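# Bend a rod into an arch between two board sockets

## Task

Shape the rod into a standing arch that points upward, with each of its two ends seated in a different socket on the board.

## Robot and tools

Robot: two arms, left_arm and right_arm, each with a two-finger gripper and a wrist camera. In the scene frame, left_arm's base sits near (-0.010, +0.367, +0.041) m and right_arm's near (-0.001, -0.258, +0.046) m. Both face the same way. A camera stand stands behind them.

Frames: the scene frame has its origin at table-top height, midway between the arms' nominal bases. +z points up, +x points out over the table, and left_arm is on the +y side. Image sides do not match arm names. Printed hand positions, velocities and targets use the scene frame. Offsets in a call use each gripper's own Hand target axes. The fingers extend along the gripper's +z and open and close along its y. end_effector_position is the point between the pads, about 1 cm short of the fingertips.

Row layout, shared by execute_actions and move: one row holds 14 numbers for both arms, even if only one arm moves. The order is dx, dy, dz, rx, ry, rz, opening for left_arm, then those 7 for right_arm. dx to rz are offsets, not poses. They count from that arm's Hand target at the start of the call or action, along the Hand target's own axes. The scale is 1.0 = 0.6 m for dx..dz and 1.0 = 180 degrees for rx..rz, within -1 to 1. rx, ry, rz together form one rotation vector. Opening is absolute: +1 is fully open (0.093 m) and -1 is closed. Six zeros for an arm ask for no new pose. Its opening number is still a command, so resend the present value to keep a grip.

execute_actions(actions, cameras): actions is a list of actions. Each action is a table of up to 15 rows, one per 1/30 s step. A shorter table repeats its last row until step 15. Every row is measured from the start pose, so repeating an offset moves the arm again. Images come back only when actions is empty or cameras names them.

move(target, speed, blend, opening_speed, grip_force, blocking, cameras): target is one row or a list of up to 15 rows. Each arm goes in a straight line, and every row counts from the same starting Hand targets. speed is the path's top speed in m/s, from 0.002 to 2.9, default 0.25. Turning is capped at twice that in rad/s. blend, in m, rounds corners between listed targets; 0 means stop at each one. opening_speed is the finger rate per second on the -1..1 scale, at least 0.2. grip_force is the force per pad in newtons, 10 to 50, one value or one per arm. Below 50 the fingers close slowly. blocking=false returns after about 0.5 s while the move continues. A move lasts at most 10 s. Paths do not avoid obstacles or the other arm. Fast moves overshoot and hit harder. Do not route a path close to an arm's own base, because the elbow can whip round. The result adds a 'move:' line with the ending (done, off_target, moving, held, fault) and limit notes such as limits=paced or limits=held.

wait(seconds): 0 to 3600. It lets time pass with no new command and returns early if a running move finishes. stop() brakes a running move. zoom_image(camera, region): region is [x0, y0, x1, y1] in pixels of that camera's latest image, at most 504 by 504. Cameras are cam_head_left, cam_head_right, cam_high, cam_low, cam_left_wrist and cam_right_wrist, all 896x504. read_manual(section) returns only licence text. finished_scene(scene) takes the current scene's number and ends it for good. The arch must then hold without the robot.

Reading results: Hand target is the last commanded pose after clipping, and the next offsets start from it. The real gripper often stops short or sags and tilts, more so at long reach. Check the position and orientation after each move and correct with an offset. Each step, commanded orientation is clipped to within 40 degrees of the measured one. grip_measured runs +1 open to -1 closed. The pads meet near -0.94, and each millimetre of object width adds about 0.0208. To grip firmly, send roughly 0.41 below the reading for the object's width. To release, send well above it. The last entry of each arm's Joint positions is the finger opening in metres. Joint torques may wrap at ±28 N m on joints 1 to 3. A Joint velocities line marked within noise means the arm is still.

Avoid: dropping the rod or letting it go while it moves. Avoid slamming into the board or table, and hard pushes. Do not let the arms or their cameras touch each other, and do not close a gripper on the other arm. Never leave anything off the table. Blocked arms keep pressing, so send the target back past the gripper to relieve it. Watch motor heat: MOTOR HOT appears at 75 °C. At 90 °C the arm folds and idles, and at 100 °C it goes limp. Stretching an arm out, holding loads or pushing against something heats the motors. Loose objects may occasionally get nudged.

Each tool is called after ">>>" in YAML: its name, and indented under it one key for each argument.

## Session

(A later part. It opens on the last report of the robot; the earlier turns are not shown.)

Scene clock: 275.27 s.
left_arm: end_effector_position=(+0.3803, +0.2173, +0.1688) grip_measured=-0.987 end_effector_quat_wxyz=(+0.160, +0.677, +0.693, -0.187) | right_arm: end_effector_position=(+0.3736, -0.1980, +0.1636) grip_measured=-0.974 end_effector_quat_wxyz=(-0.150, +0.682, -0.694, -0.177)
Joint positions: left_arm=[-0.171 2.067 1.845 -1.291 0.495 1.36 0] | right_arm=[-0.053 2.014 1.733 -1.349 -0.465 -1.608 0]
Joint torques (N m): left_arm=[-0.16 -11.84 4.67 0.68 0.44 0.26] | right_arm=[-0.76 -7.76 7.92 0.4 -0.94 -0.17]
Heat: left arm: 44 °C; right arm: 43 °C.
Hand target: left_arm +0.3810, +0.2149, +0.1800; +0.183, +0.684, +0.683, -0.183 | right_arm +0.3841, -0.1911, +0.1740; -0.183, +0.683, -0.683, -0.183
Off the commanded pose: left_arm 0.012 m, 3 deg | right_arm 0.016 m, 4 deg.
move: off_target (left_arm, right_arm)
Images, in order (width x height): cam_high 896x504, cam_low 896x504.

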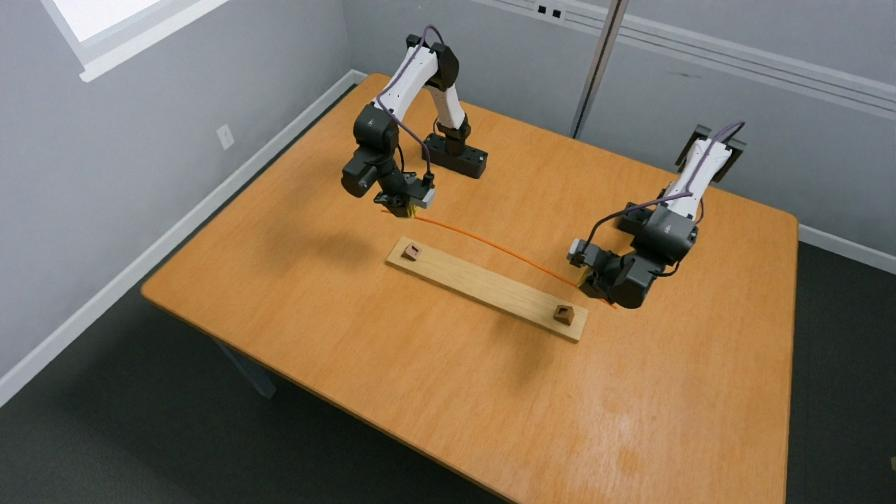

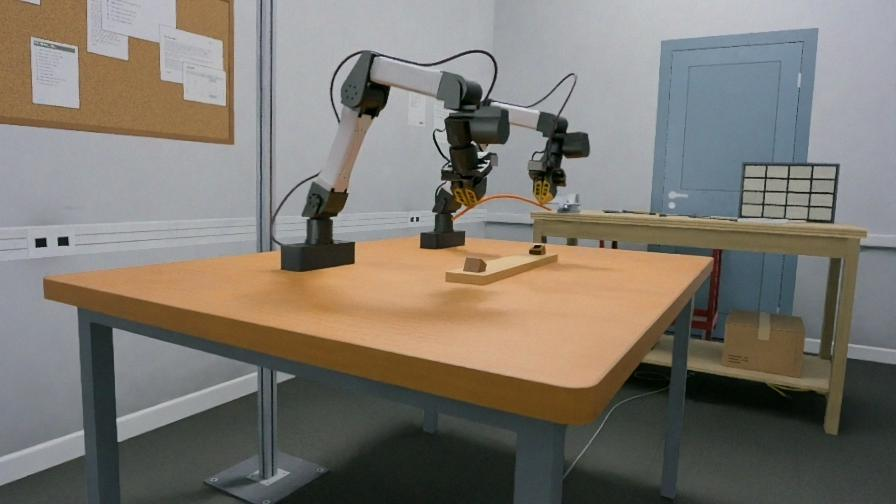

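>>> move:
  target: [-0.0424,0,0.0976,0,-0.1833,0,-1,-0.0383,0,0.0953,0,-0.1833,0,-1]
  speed: 0.2
  cameras: ["cam_low","cam_left_wrist","cam_right_wrist","cam_high"]

Scene clock: 283.10 s.
left_arm: end_effector_position=(+0.3805, +0.1642, +0.1391) grip_measured=-0.987 end_effector_quat_wxyz=(+0.360, +0.607, +0.606, -0.367) | right_arm: end_effector_position=(+0.3811, -0.1447, +0.1312) grip_measured=-0.975 end_effector_quat_wxyz=(-0.344, +0.611, -0.614, -0.362)
Joint positions: left_arm=[-0.135 2.067 1.438 -0.708 1.065 1.297 0] | right_arm=[-0.095 2.154 1.542 -1.141 -1.035 -1.753 0]
Joint torques (N m): left_arm=[-0.1 -9.73 4.59 0.96 0.63 0] | right_arm=[-1.03 -8.68 4.04 0.28 -1.27 -0.2]
Heat: left arm: 44 °C; right arm: 43 °C.
Hand target: left_arm +0.3810, +0.1637, +0.1420; +0.369, +0.604, +0.603, -0.369 | right_arm +0.3841, -0.1426, +0.1360; -0.369, +0.603, -0.603, -0.369
Off the commanded pose: left_arm 0.003 m, 1 deg | right_arm 0.006 m, 3 deg.
move: off_target (right_arm)
Images, in order (width x height): cam_high 896x504, cam_low 896x504, cam_left_wrist 896x504, cam_right_wrist 896x504.

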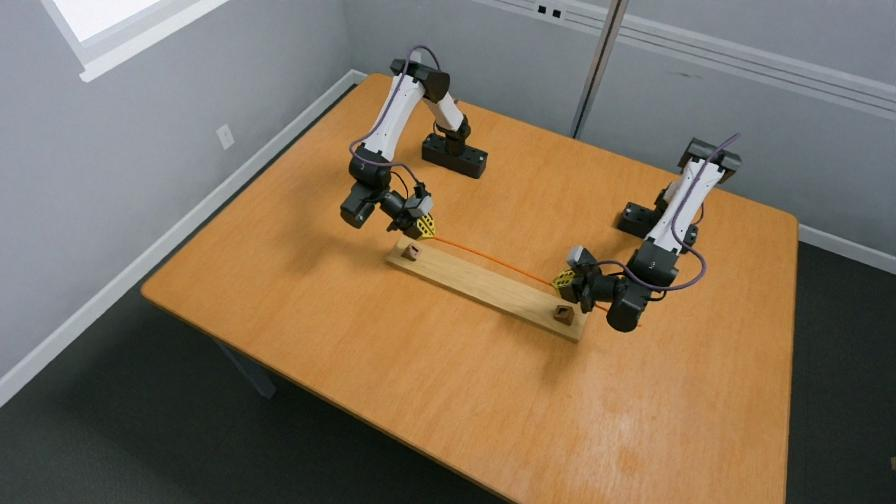

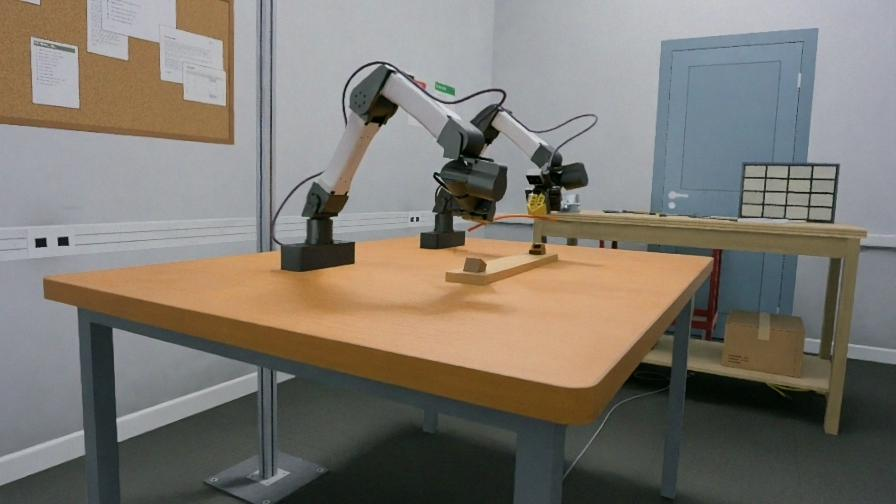

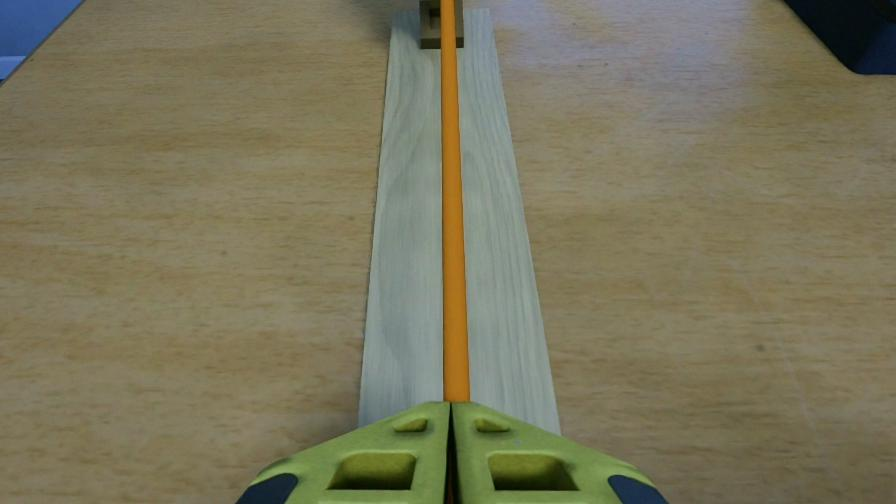

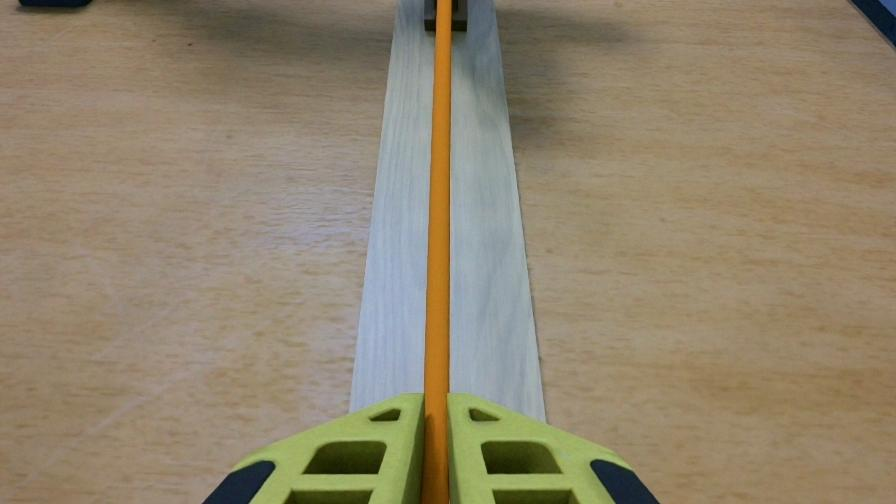

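>>> zoom_image:
  camera: "cam_high"
  region: [380, 170, 660, 350]

>>> zoom_image:
  camera: "cam_low"
  region: [420, 150, 620, 300]

>>> zoom_image:
  camera: "cam_left_wrist"
  region: [360, 340, 550, 504]

>>> zoom_image:
  camera: "cam_right_wrist"
  region: [340, 340, 530, 504]

Scaled by 1.800 from the camera's image (finer frame: 1280x720).

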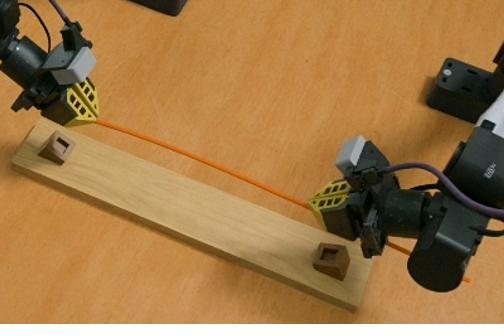

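Scaled by 2.520 from the camera's image (finer frame: 1280x720).

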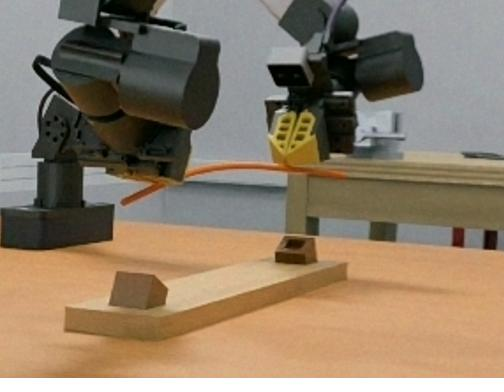

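Scaled by 2.653 from the camera's image (finer frame: 1280x720).

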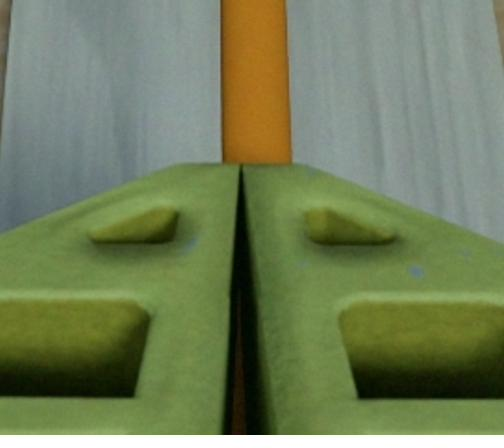

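Scaled by 2.653 from the camera's image (finer frame: 1280x720).

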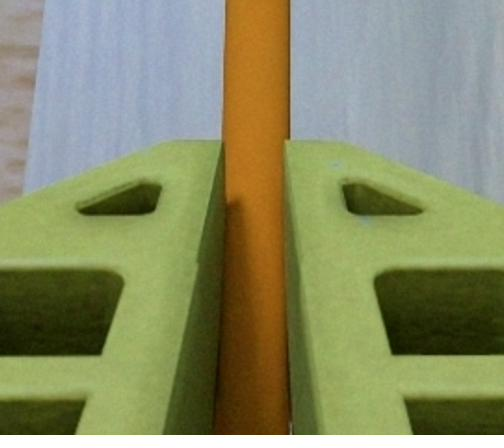

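>>> move:
  target:
    - [-0.0177,0,-0.1048,0,0.1833,0,-1,-0.0198,0,-0.1008,0,0.1833,0,-1]
    - [-0.0093,0,-0.1213,0,0.35,0,-1,-0.012,0,-0.1163,0,0.35,0,-1]
  speed: 0.15
  blend: [0.01,0]
  cameras: ["cam_low","cam_left_wrist","cam_right_wrist","cam_high"]

>>> zoom_image:
  camera: "cam_low"
  region: [420, 150, 620, 300]

>>> zoom_image:
  camera: "cam_left_wrist"
  region: [340, 340, 530, 504]

Scene clock: 314.30 s.
left_arm: end_effector_position=(+0.3764, +0.2276, +0.1737) grip_measured=-0.987 end_effector_quat_wxyz=(-0.007, +0.711, +0.703, -0.007) | right_arm: end_effector_position=(+0.3819, -0.1992, +0.1616) grip_measured=-0.975 end_effector_quat_wxyz=(-0.001, +0.708, -0.706, -0.018)
Joint positions: left_arm=[-0.341 2.162 2.092 -1.52 0.006 1.239 0] | right_arm=[0.128 2.045 1.842 -1.388 -0.029 -1.434 0]
Joint torques (N m): left_arm=[-0.59 -9.21 8.32 0.22 -0.05 -0.03] | right_arm=[0.05 -9.42 7.75 0.21 0.11 0.06]
Motor temperatures (°C): left_arm=[30 47 43 31 28 29 30] | right_arm=[28 43 42 34 31 31 30]
Heat: left arm: 47 °C; right arm: 43 °C.
Hand target: left_arm +0.3810, +0.2260, +0.1802; +0.000, +0.708, +0.707, +0.000 | right_arm +0.3841, -0.2014, +0.1741; +0.000, +0.707, -0.707, +0.000
Off the commanded pose: left_arm 0.008 m, 1 deg | right_arm 0.013 m, 2 deg.
move: off_target (right_arm)
Images, in order (width x height): cam_high 896x504, cam_low 896x504, cam_left_wrist 896x504, cam_right_wrist 896x504.

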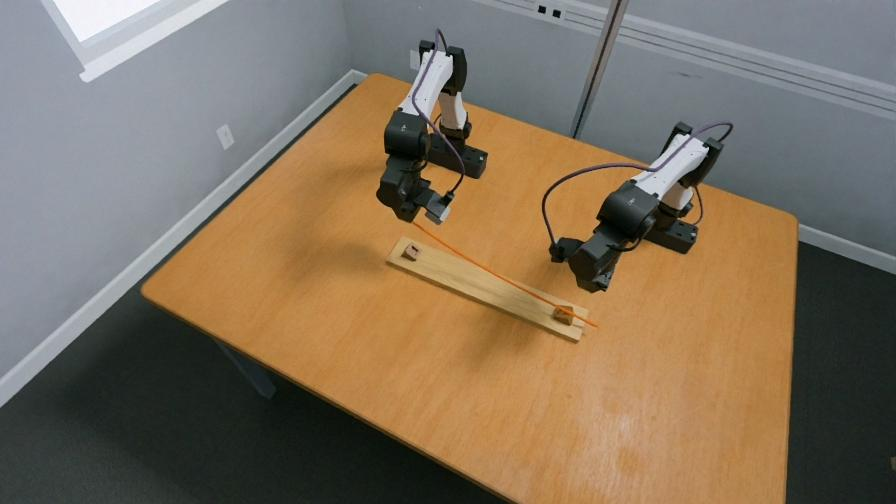

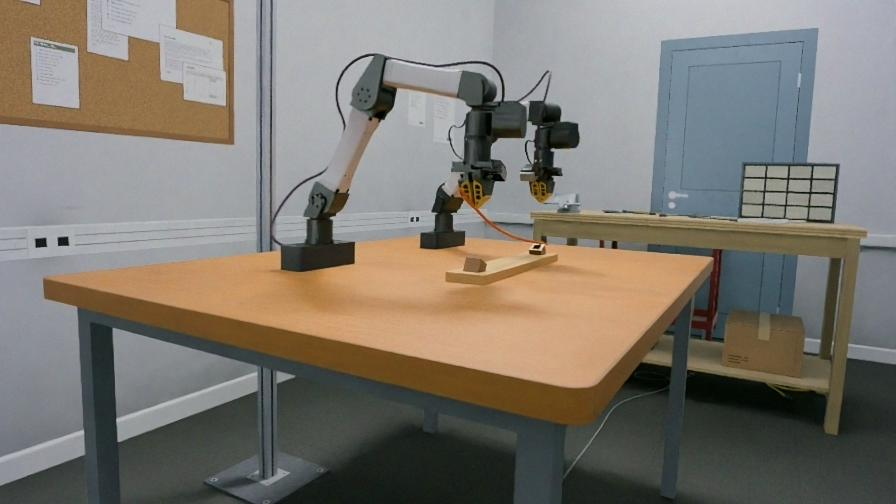

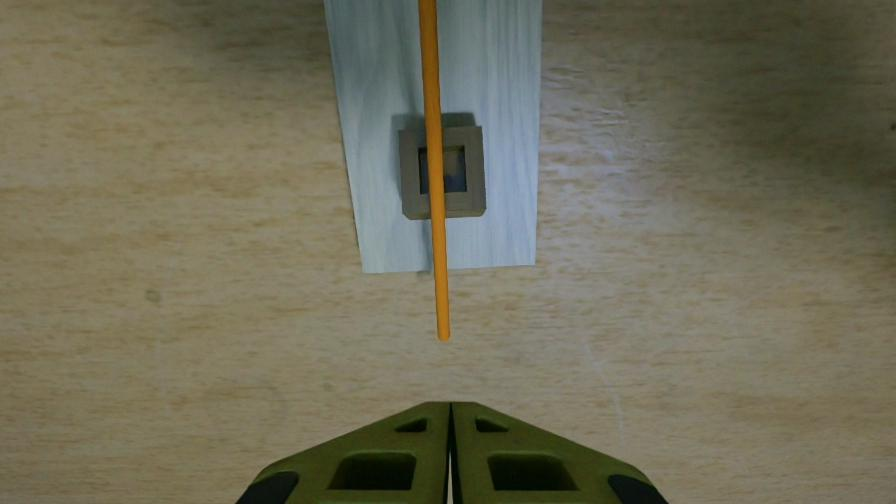

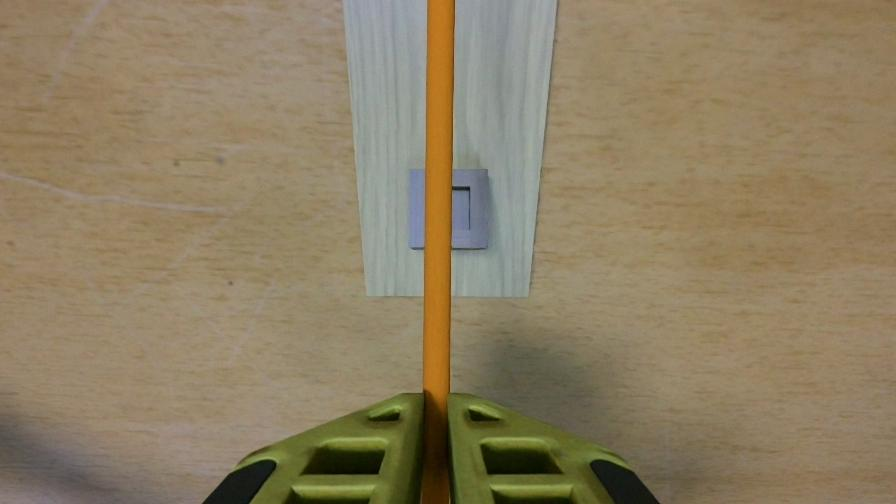

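Scaled by 2.520 from the camera's image (finer frame: 1280x720).

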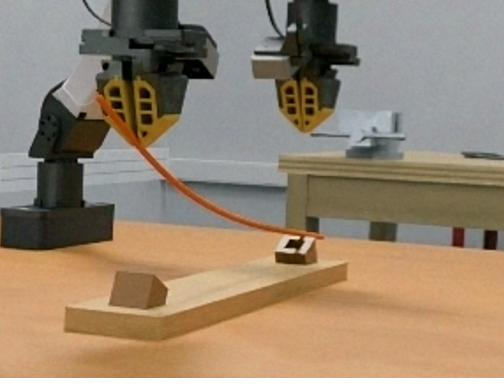

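Scaled by 2.653 from the camera's image (finer frame: 1280x720).

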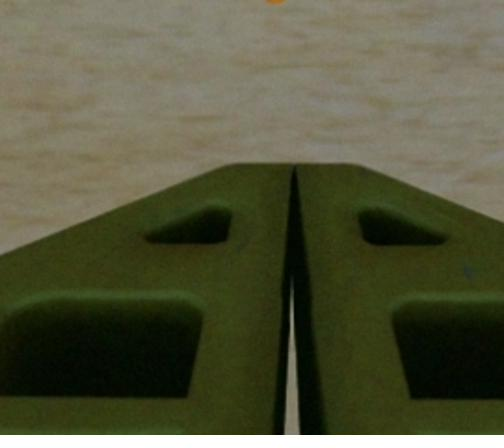

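>>> move:
  target: [0,0,-0.15,0,0,0,1,0,0,0,0,-0.278,0,-1]
  speed: 0.2
  cameras: ["cam_low","cam_left_wrist","cam_right_wrist","cam_high"]

>>> zoom_image:
  camera: "cam_low"
  region: [420, 150, 620, 300]

Scene clock: 330.07 s.
left_arm: end_effector_position=(+0.3815, +0.2259, +0.2443) grip_measured=+1.000 end_effector_quat_wxyz=(+0.071, +0.709, +0.701, +0.031) | right_arm: end_effector_position=(+0.3872, -0.2041, +0.1725) grip_measured=-0.975 end_effector_quat_wxyz=(-0.291, +0.650, -0.644, -0.281)
Joint positions: left_arm=[-0.341 2.073 2.234 -1.578 0.006 1.239 0.093] | right_arm=[-0.192 2.111 1.763 -1.403 -0.816 -1.839 0]
Joint torques (N m): left_arm=[-0.59 -12.25 7.97 0.63 -0.07 -0.02] | right_arm=[-0.94 -8.13 4.59 -0.13 -0.96 -0.15]
Heat: left arm: 48 °C; right arm: 47 °C.
Hand target: left_arm +0.3810, +0.2260, +0.2701; +0.000, +0.708, +0.707, +0.000 | right_arm +0.3841, -0.2015, +0.1741; -0.299, +0.641, -0.641, -0.299
Off the commanded pose: left_arm 0.026 m, 9 deg | right_arm 0.004 m, 3 deg.
joint sent to its limit (left arm) — joint 4 (wrist pitch), lower limit. The joint targets are off in orientation, not in position.
move: off_target (left_arm, right_arm)
Images, in order (width x height): cam_high 896x504, cam_low 896x504, cam_left_wrist 896x504, cam_right_wrist 896x504.

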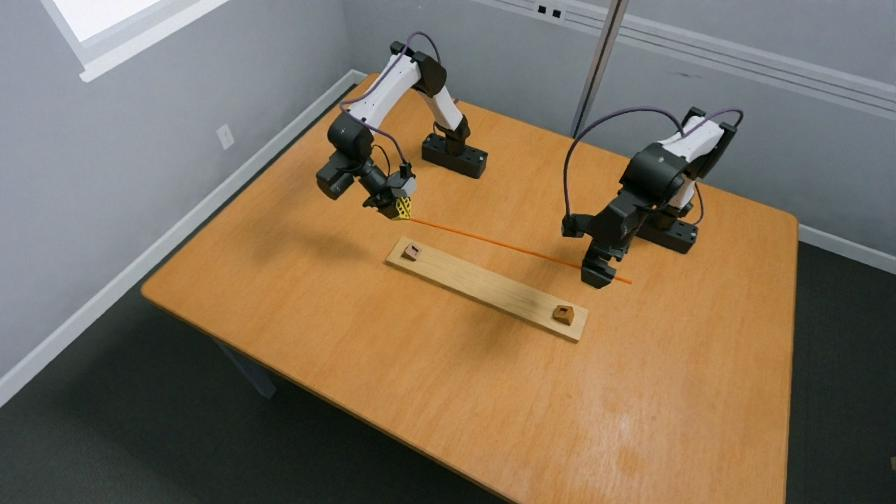

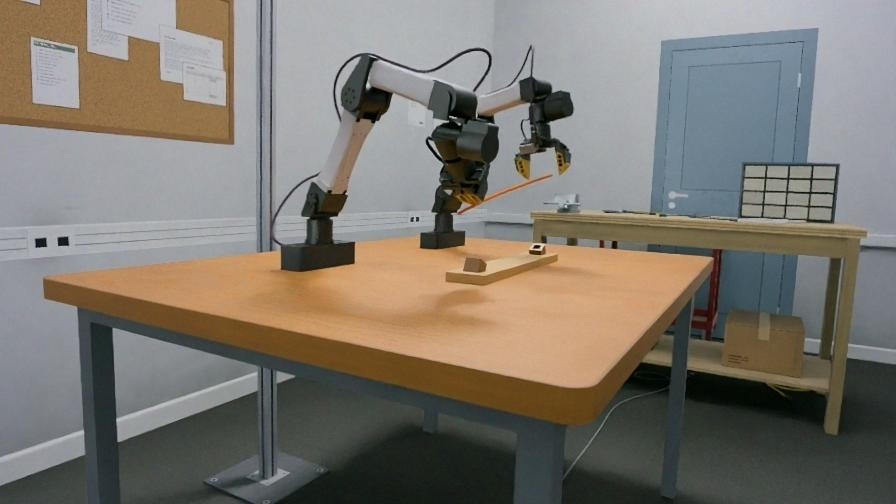

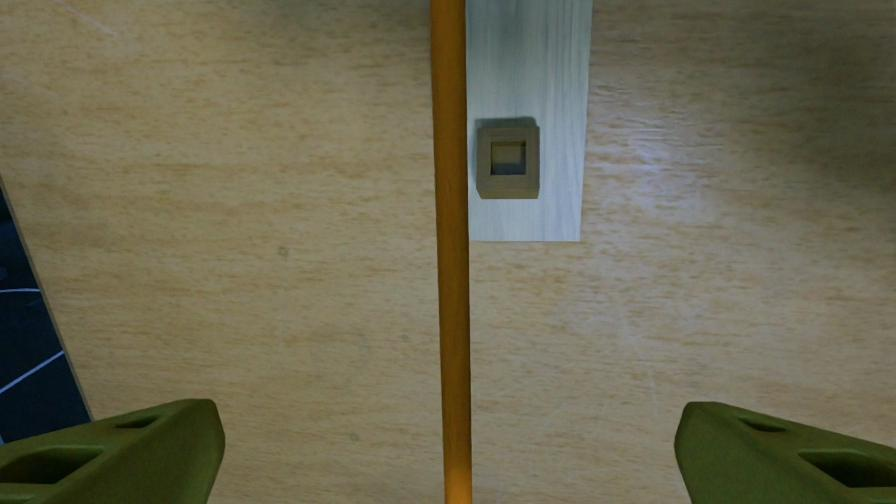

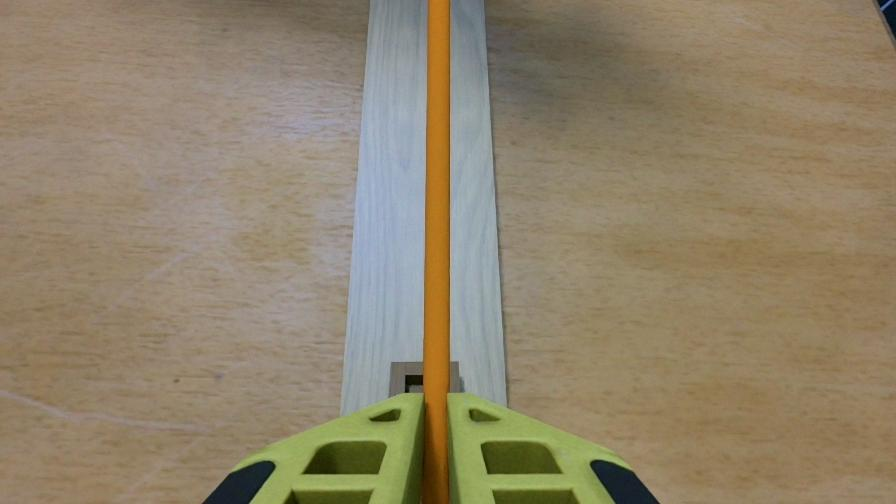

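Scaled by 2.520 from the camera's image (finer frame: 1280x720).

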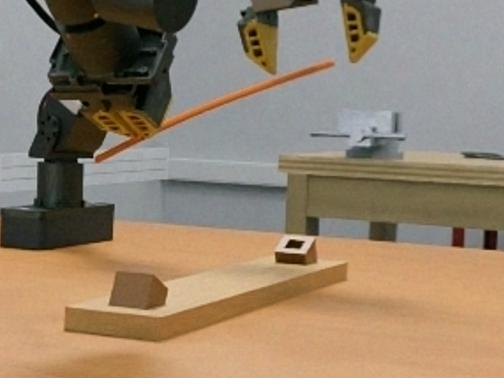

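>>> move:
  target: [0,0,0.15,0,0,0,1,0,0,0,0,0.05,0,-1]
  speed: 0.15
  cameras: ["cam_low","cam_left_wrist"]

>>> zoom_image:
  camera: "cam_low"
  region: [420, 150, 620, 300]

>>> zoom_image:
  camera: "cam_left_wrist"
  region: [180, 300, 720, 504]

Scene clock: 340.17 s.
left_arm: end_effector_position=(+0.3786, +0.2270, +0.1799) grip_measured=+1.000 end_effector_quat_wxyz=(-0.005, +0.711, +0.703, -0.006) | right_arm: end_effector_position=(+0.3812, -0.2049, +0.1595) grip_measured=-0.975 end_effector_quat_wxyz=(-0.232, +0.655, -0.668, -0.266)
Joint positions: left_arm=[-0.341 2.174 2.138 -1.548 0.005 1.239 0.093] | right_arm=[-0.159 2.111 1.763 -1.402 -0.703 -1.764 0]
Joint torques (N m): left_arm=[-0.58 -10.1 4.89 0.53 -0.06 -0.01] | right_arm=[0.24 -11.85 4.92 0.26 -0.63 0.01]
Heat: left arm: 50 °C; right arm: 47 °C.
Hand target: left_arm +0.3810, +0.2260, +0.1801; +0.000, +0.708, +0.707, +0.000 | right_arm +0.3840, -0.2015, +0.1741; -0.248, +0.662, -0.662, -0.248
Off the commanded pose: left_arm 0.003 m, 1 deg | right_arm 0.015 m, 3 deg.
move: off_target (right_arm)

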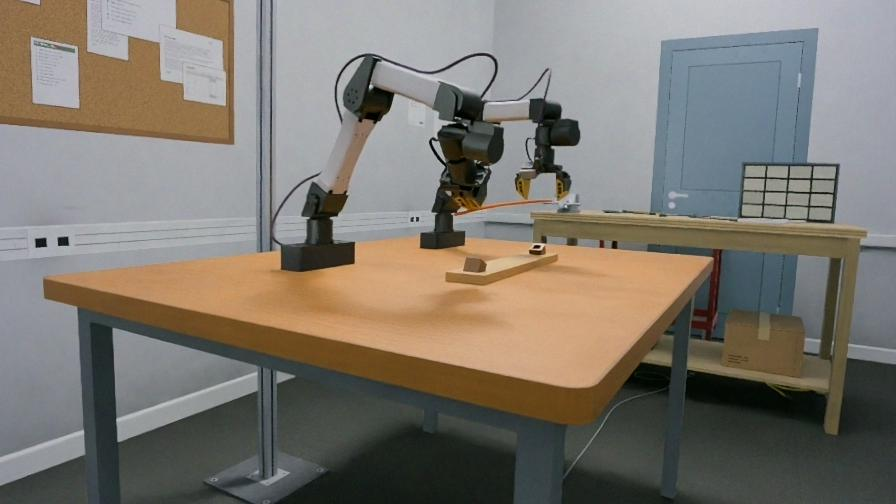

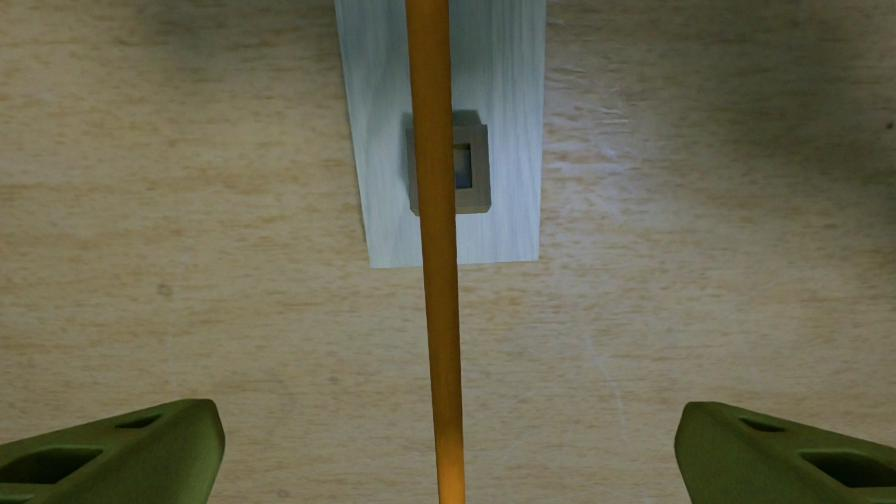

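Scaled by 2.520 from the camera's image (finer frame: 1280x720).

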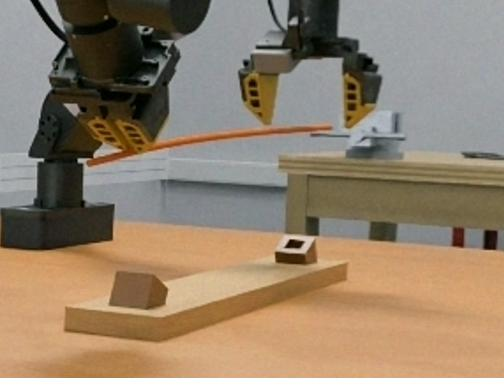

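Region (180, 300, 720, 504) is 540x204 pixels. A region can be at most 504 by 504 pixels.

>>> move:
  target:
    - [0,0,0.0225,0,0,0,1,0,0,0,0,0,0,-1]
    - [0,0,0.0225,0,0,0,-1,0,0,0,0,0,0,-1]
  speed: 0.1
  opening_speed: 1.5
  cameras: ["cam_low","cam_left_wrist"]

>>> zoom_image:
  camera: "cam_low"
  region: [420, 150, 620, 300]

>>> zoom_image:
  camera: "cam_left_wrist"
  region: [340, 340, 530, 504]

Scene clock: 349.83 s.
left_arm: end_effector_position=(+0.3802, +0.2265, +0.1627) grip_measured=-0.961 end_effector_quat_wxyz=(-0.008, +0.710, +0.704, -0.006) | right_arm: end_effector_position=(+0.3812, -0.2050, +0.1594) grip_measured=-0.975 end_effector_quat_wxyz=(-0.231, +0.655, -0.668, -0.266)
Joint positions: left_arm=[-0.341 2.174 2.068 -1.484 0.005 1.236 0] | right_arm=[-0.159 2.111 1.763 -1.402 -0.702 -1.764 0]
Joint torques (N m): left_arm=[-0.59 -11.17 4.6 0.48 -0.06 0.01] | right_arm=[0.24 -11.82 4.93 0.29 -0.62 0.02]
Motor temperatures (°C): left_arm=[30 51 44 30 27 29 30] | right_arm=[28 50 43 33 31 31 30]
Heat: left arm: 51 °C; right arm: 50 °C.
Hand target: left_arm +0.3811, +0.2260, +0.1666; +0.000, +0.708, +0.707, +0.000 | right_arm +0.3840, -0.2015, +0.1741; -0.248, +0.662, -0.662, -0.248
Off the commanded pose: left_arm 0.004 m, 1 deg | right_arm 0.015 m, 3 deg.
move: done

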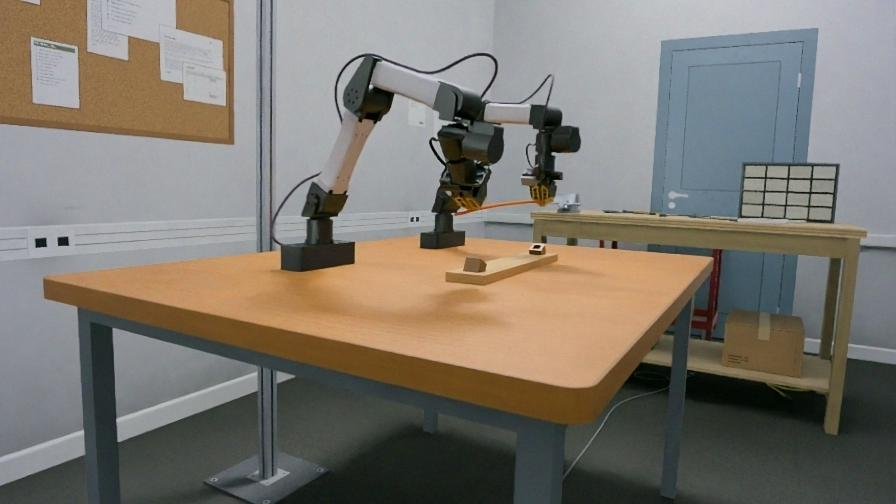

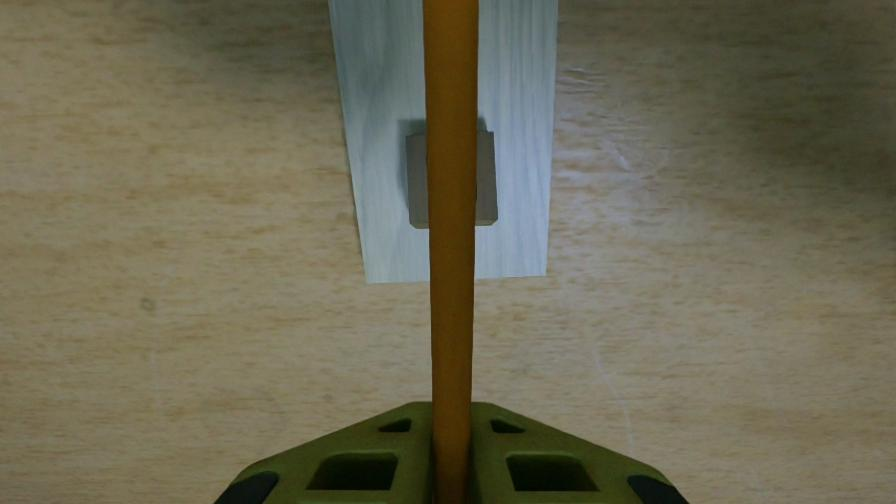

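Scaled by 2.520 from the camera's image (finer frame: 1280x720).

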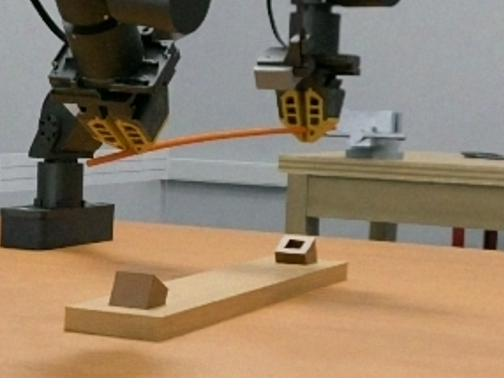

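Scaled by 2.653 from the camera's image (finer frame: 1280x720).

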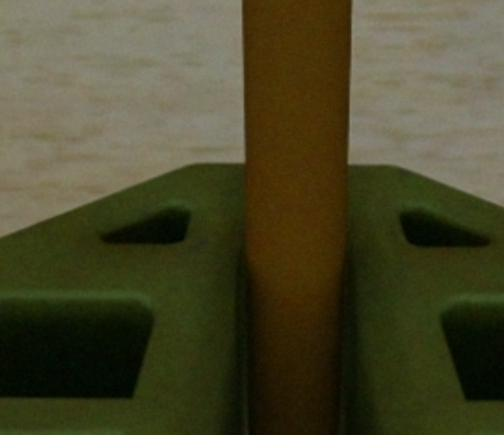

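>>> execute_actions:
  actions: []
  cameras: ["cam_head_left","cam_head_right","cam_high"]

>>> zoom_image:
  camera: "cam_head_left"
  region: [380, 200, 640, 320]

>>> zoom_image:
  camera: "cam_high"
  region: [380, 170, 660, 350]

Scene clock: 356.97 s.
left_arm: end_effector_position=(+0.3802, +0.2265, +0.1627) grip_measured=-0.975 end_effector_quat_wxyz=(-0.008, +0.710, +0.704, -0.006) | right_arm: end_effector_position=(+0.3812, -0.2050, +0.1594) grip_measured=-0.975 end_effector_quat_wxyz=(-0.231, +0.655, -0.668, -0.266)
Joint positions: left_arm=[-0.341 2.174 2.068 -1.484 0.005 1.236 0] | right_arm=[-0.159 2.111 1.763 -1.402 -0.702 -1.764 0]
Joint velocities: within noise
Joint torques (N m): left_arm=[-0.57 -11.1 4.64 0.47 -0.06 0.01] | right_arm=[0.23 -11.88 4.92 0.26 -0.62 0.02]
Motor temperatures (°C): left_arm=[30 52 44 30 27 29 30] | right_arm=[28 52 43 33 31 31 30]
Heat: left arm: 52 °C; right arm: 52 °C.
Hand target: left_arm +0.3810, +0.2260, +0.1666; +0.000, +0.708, +0.707, +0.000 | right_arm +0.3840, -0.2015, +0.1741; -0.248, +0.662, -0.662, -0.248
Tool commands: left_gripper/opening=-1.0 right_gripper/opening=-1.0
Off the commanded pose: left_arm 0.004 m, 1 deg | right_arm 0.015 m, 3 deg.
Images, in order (width x height): cam_head_left 896x504, cam_head_right 896x504, cam_high 896x504.

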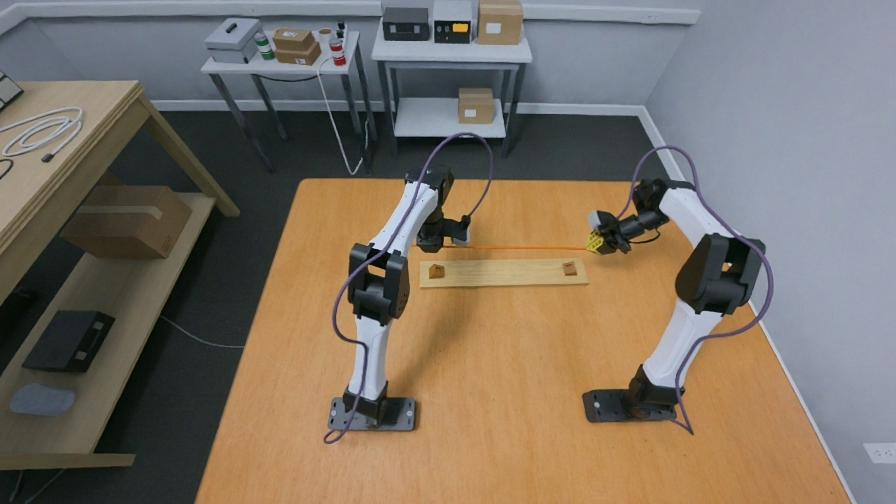

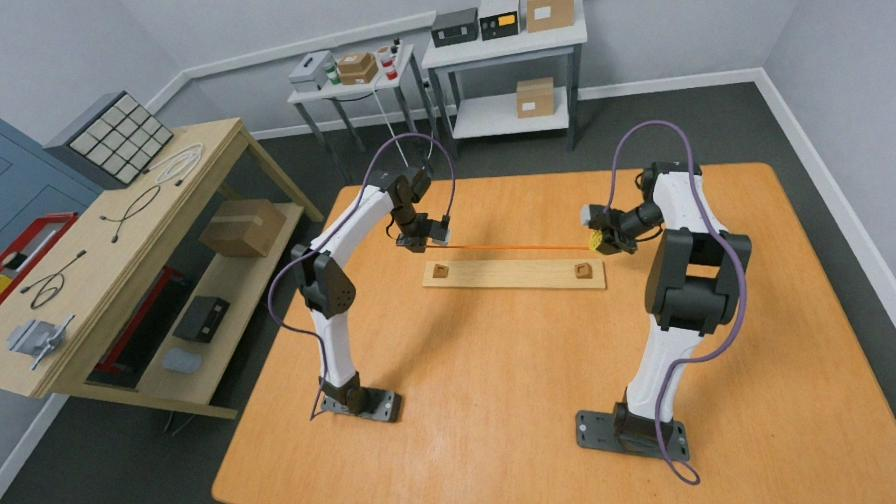

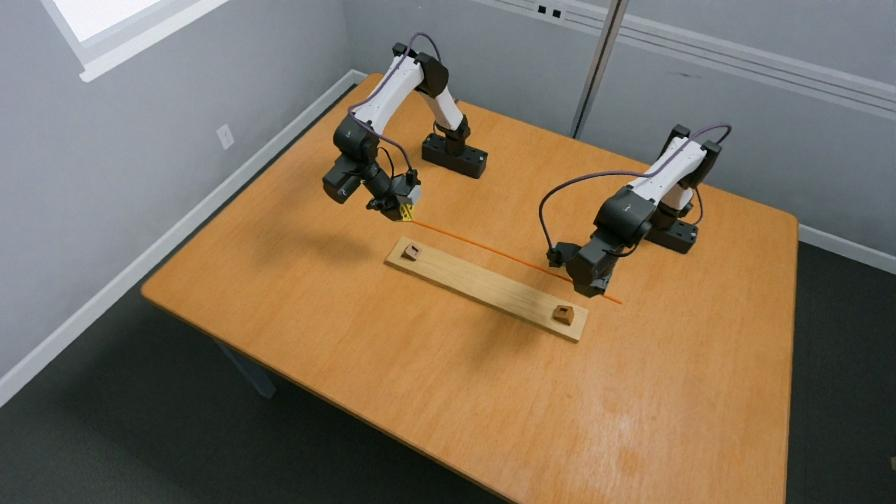

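Scaled by 1.938 from the camera's image (finer frame: 1280x720).

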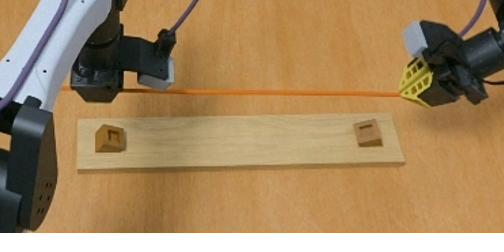

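Scaled by 1.800 from the camera's image (finer frame: 1280x720).

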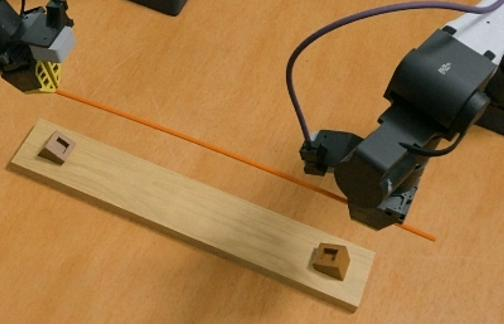

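>>> move:
  target:
    - [0,0,0,0,0,0,-1,0,0,0,0,0,0,1]
    - [0,0,0,0,0,0,-1,0,0,0,0,0.228,0,1]
  speed: 0.15
  opening_speed: 1.0
  cameras: ["cam_low","cam_right_wrist","cam_left_wrist"]

>>> zoom_image:
  camera: "cam_low"
  region: [420, 150, 620, 300]

Scene clock: 368.83 s.
left_arm: end_effector_position=(+0.3804, +0.2272, +0.1627) grip_measured=-0.975 end_effector_quat_wxyz=(-0.009, +0.710, +0.704, -0.004) | right_arm: end_effector_position=(+0.3812, -0.2023, +0.1611) grip_measured=+1.000 end_effector_quat_wxyz=(+0.007, +0.709, -0.706, -0.012)
Joint positions: left_arm=[-0.341 2.174 2.068 -1.484 0 1.236 0] | right_arm=[0.129 2.045 1.841 -1.392 -0.01 -1.435 0.093]
Joint torques (N m): left_arm=[-0.61 -11.12 4.64 0.47 -0.01 0.02] | right_arm=[0.01 -9.47 7.83 0.26 -0.01 0.01]
Heat: left arm: 53 °C; right arm: 54 °C.
Hand target: left_arm +0.3810, +0.2260, +0.1666; +0.000, +0.708, +0.707, +0.000 | right_arm +0.3841, -0.2014, +0.1742; +0.000, +0.707, -0.707, +0.000
Off the commanded pose: left_arm 0.004 m, 1 deg | right_arm 0.013 m, 2 deg.
move: off_target (right_arm)
Images, in order (width x height): cam_low 896x504, cam_left_wrist 896x504, cam_right_wrist 896x504.

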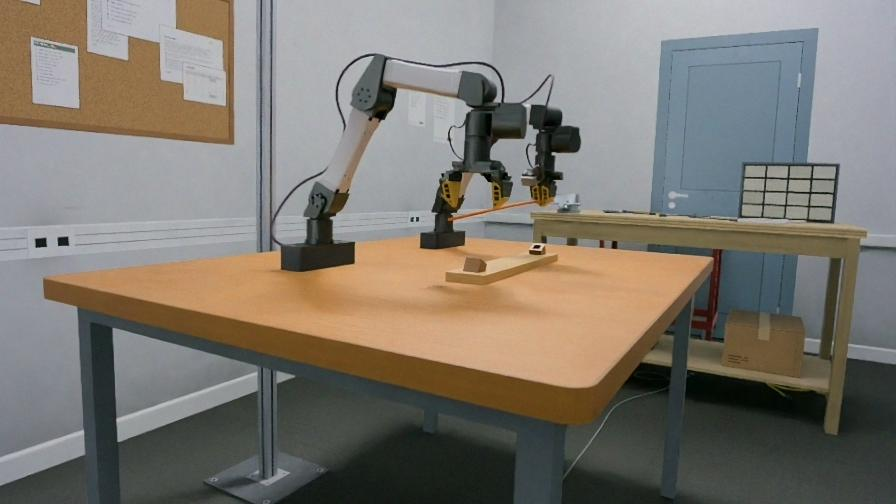

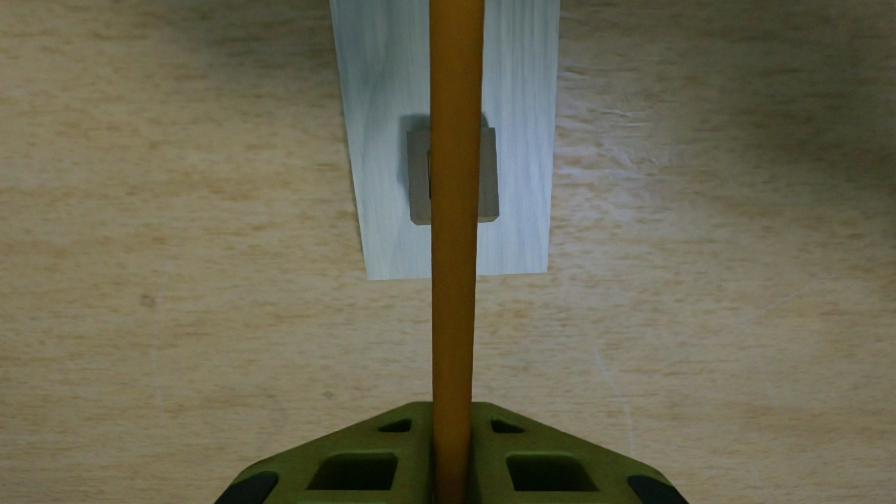

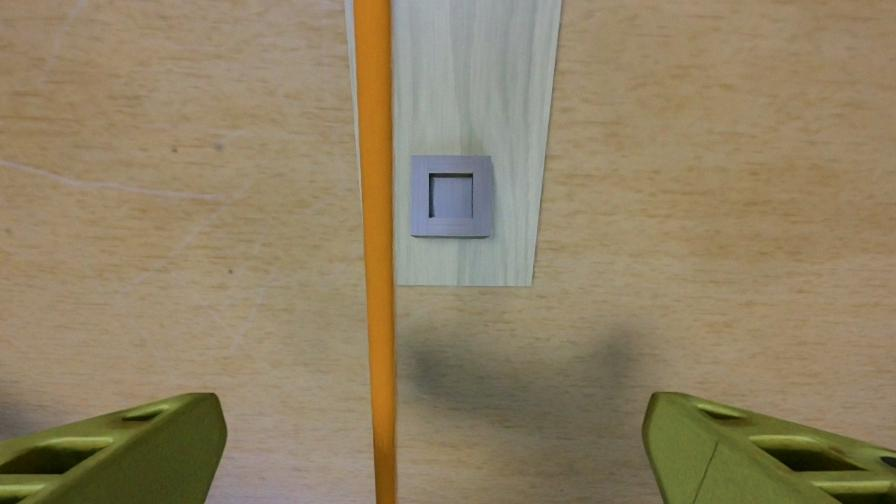

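Scaled by 2.520 from the camera's image (finer frame: 1280x720).

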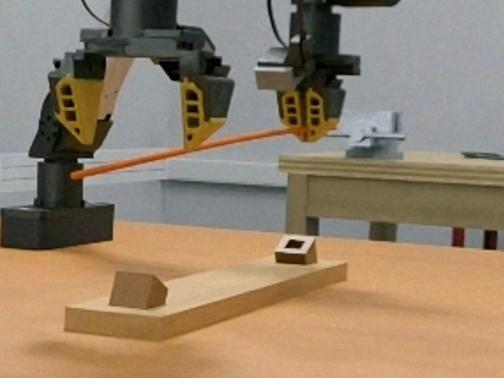

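>>> move:
  target:
    - [0,0,0,0,0,0,-1,0,0.0193,0.0367,0,0,0,1]
    - [0,0,0,0,0,0,-1,0,0.0193,0.0367,0,0,0,-1]
  speed: 0.1
  opening_speed: 1.5
  cameras: ["cam_low","cam_right_wrist"]

>>> zoom_image:
  camera: "cam_low"
  region: [420, 150, 620, 300]

>>> zoom_image:
  camera: "cam_right_wrist"
  region: [340, 340, 530, 504]

Scene clock: 376.67 s.
left_arm: end_effector_position=(+0.3804, +0.2272, +0.1627) grip_measured=-0.975 end_effector_quat_wxyz=(-0.009, +0.710, +0.704, -0.004) | right_arm: end_effector_position=(+0.3701, -0.2040, +0.1416) grip_measured=-0.975 end_effector_quat_wxyz=(+0.015, +0.706, -0.708, -0.017)
Joint positions: left_arm=[-0.341 2.174 2.068 -1.484 0 1.236 0] | right_arm=[0.129 2.019 1.724 -1.322 -0.009 -1.429 0]
Joint torques (N m): left_arm=[-0.57 -11.1 4.64 0.46 -0.02 0.02] | right_arm=[0.38 -11 4.46 0.56 -0.05 0.03]
Heat: left arm: 53 °C; right arm: 54 °C.
Hand target: left_arm +0.3810, +0.2260, +0.1666; +0.000, +0.708, +0.707, +0.000 | right_arm +0.3725, -0.2014, +0.1520; +0.000, +0.707, -0.707, +0.000
Off the commanded pose: left_arm 0.004 m, 1 deg | right_arm 0.011 m, 3 deg.
move: off_target (right_arm); target 2's new opening was sent with right_arm's hand 0.011 m and 3 deg from that target

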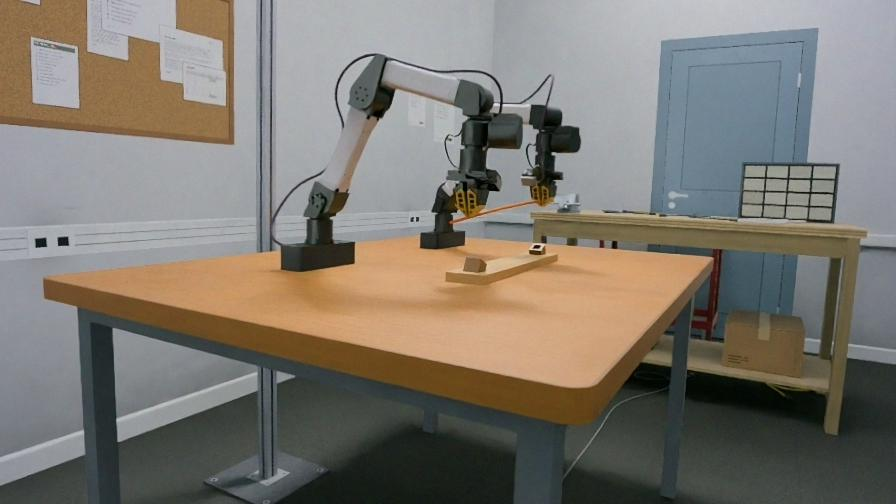

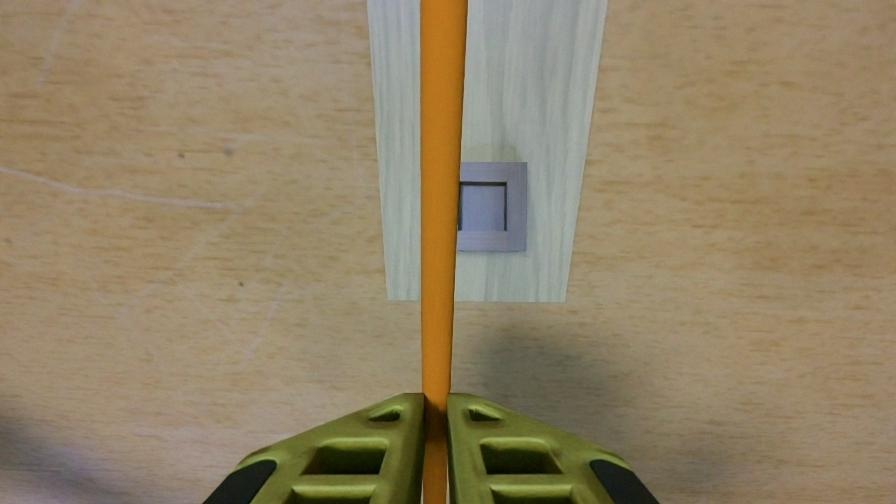

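Scaled by 2.520 from the camera's image (finer frame: 1280x720).

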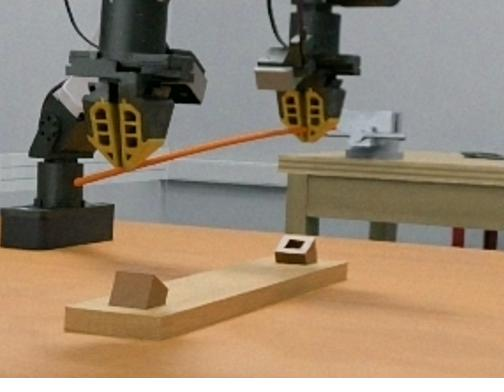

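Scaled by 2.653 from the camera's image (finer frame: 1280x720).

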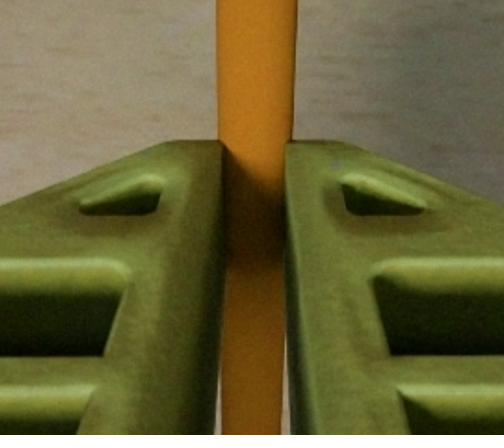

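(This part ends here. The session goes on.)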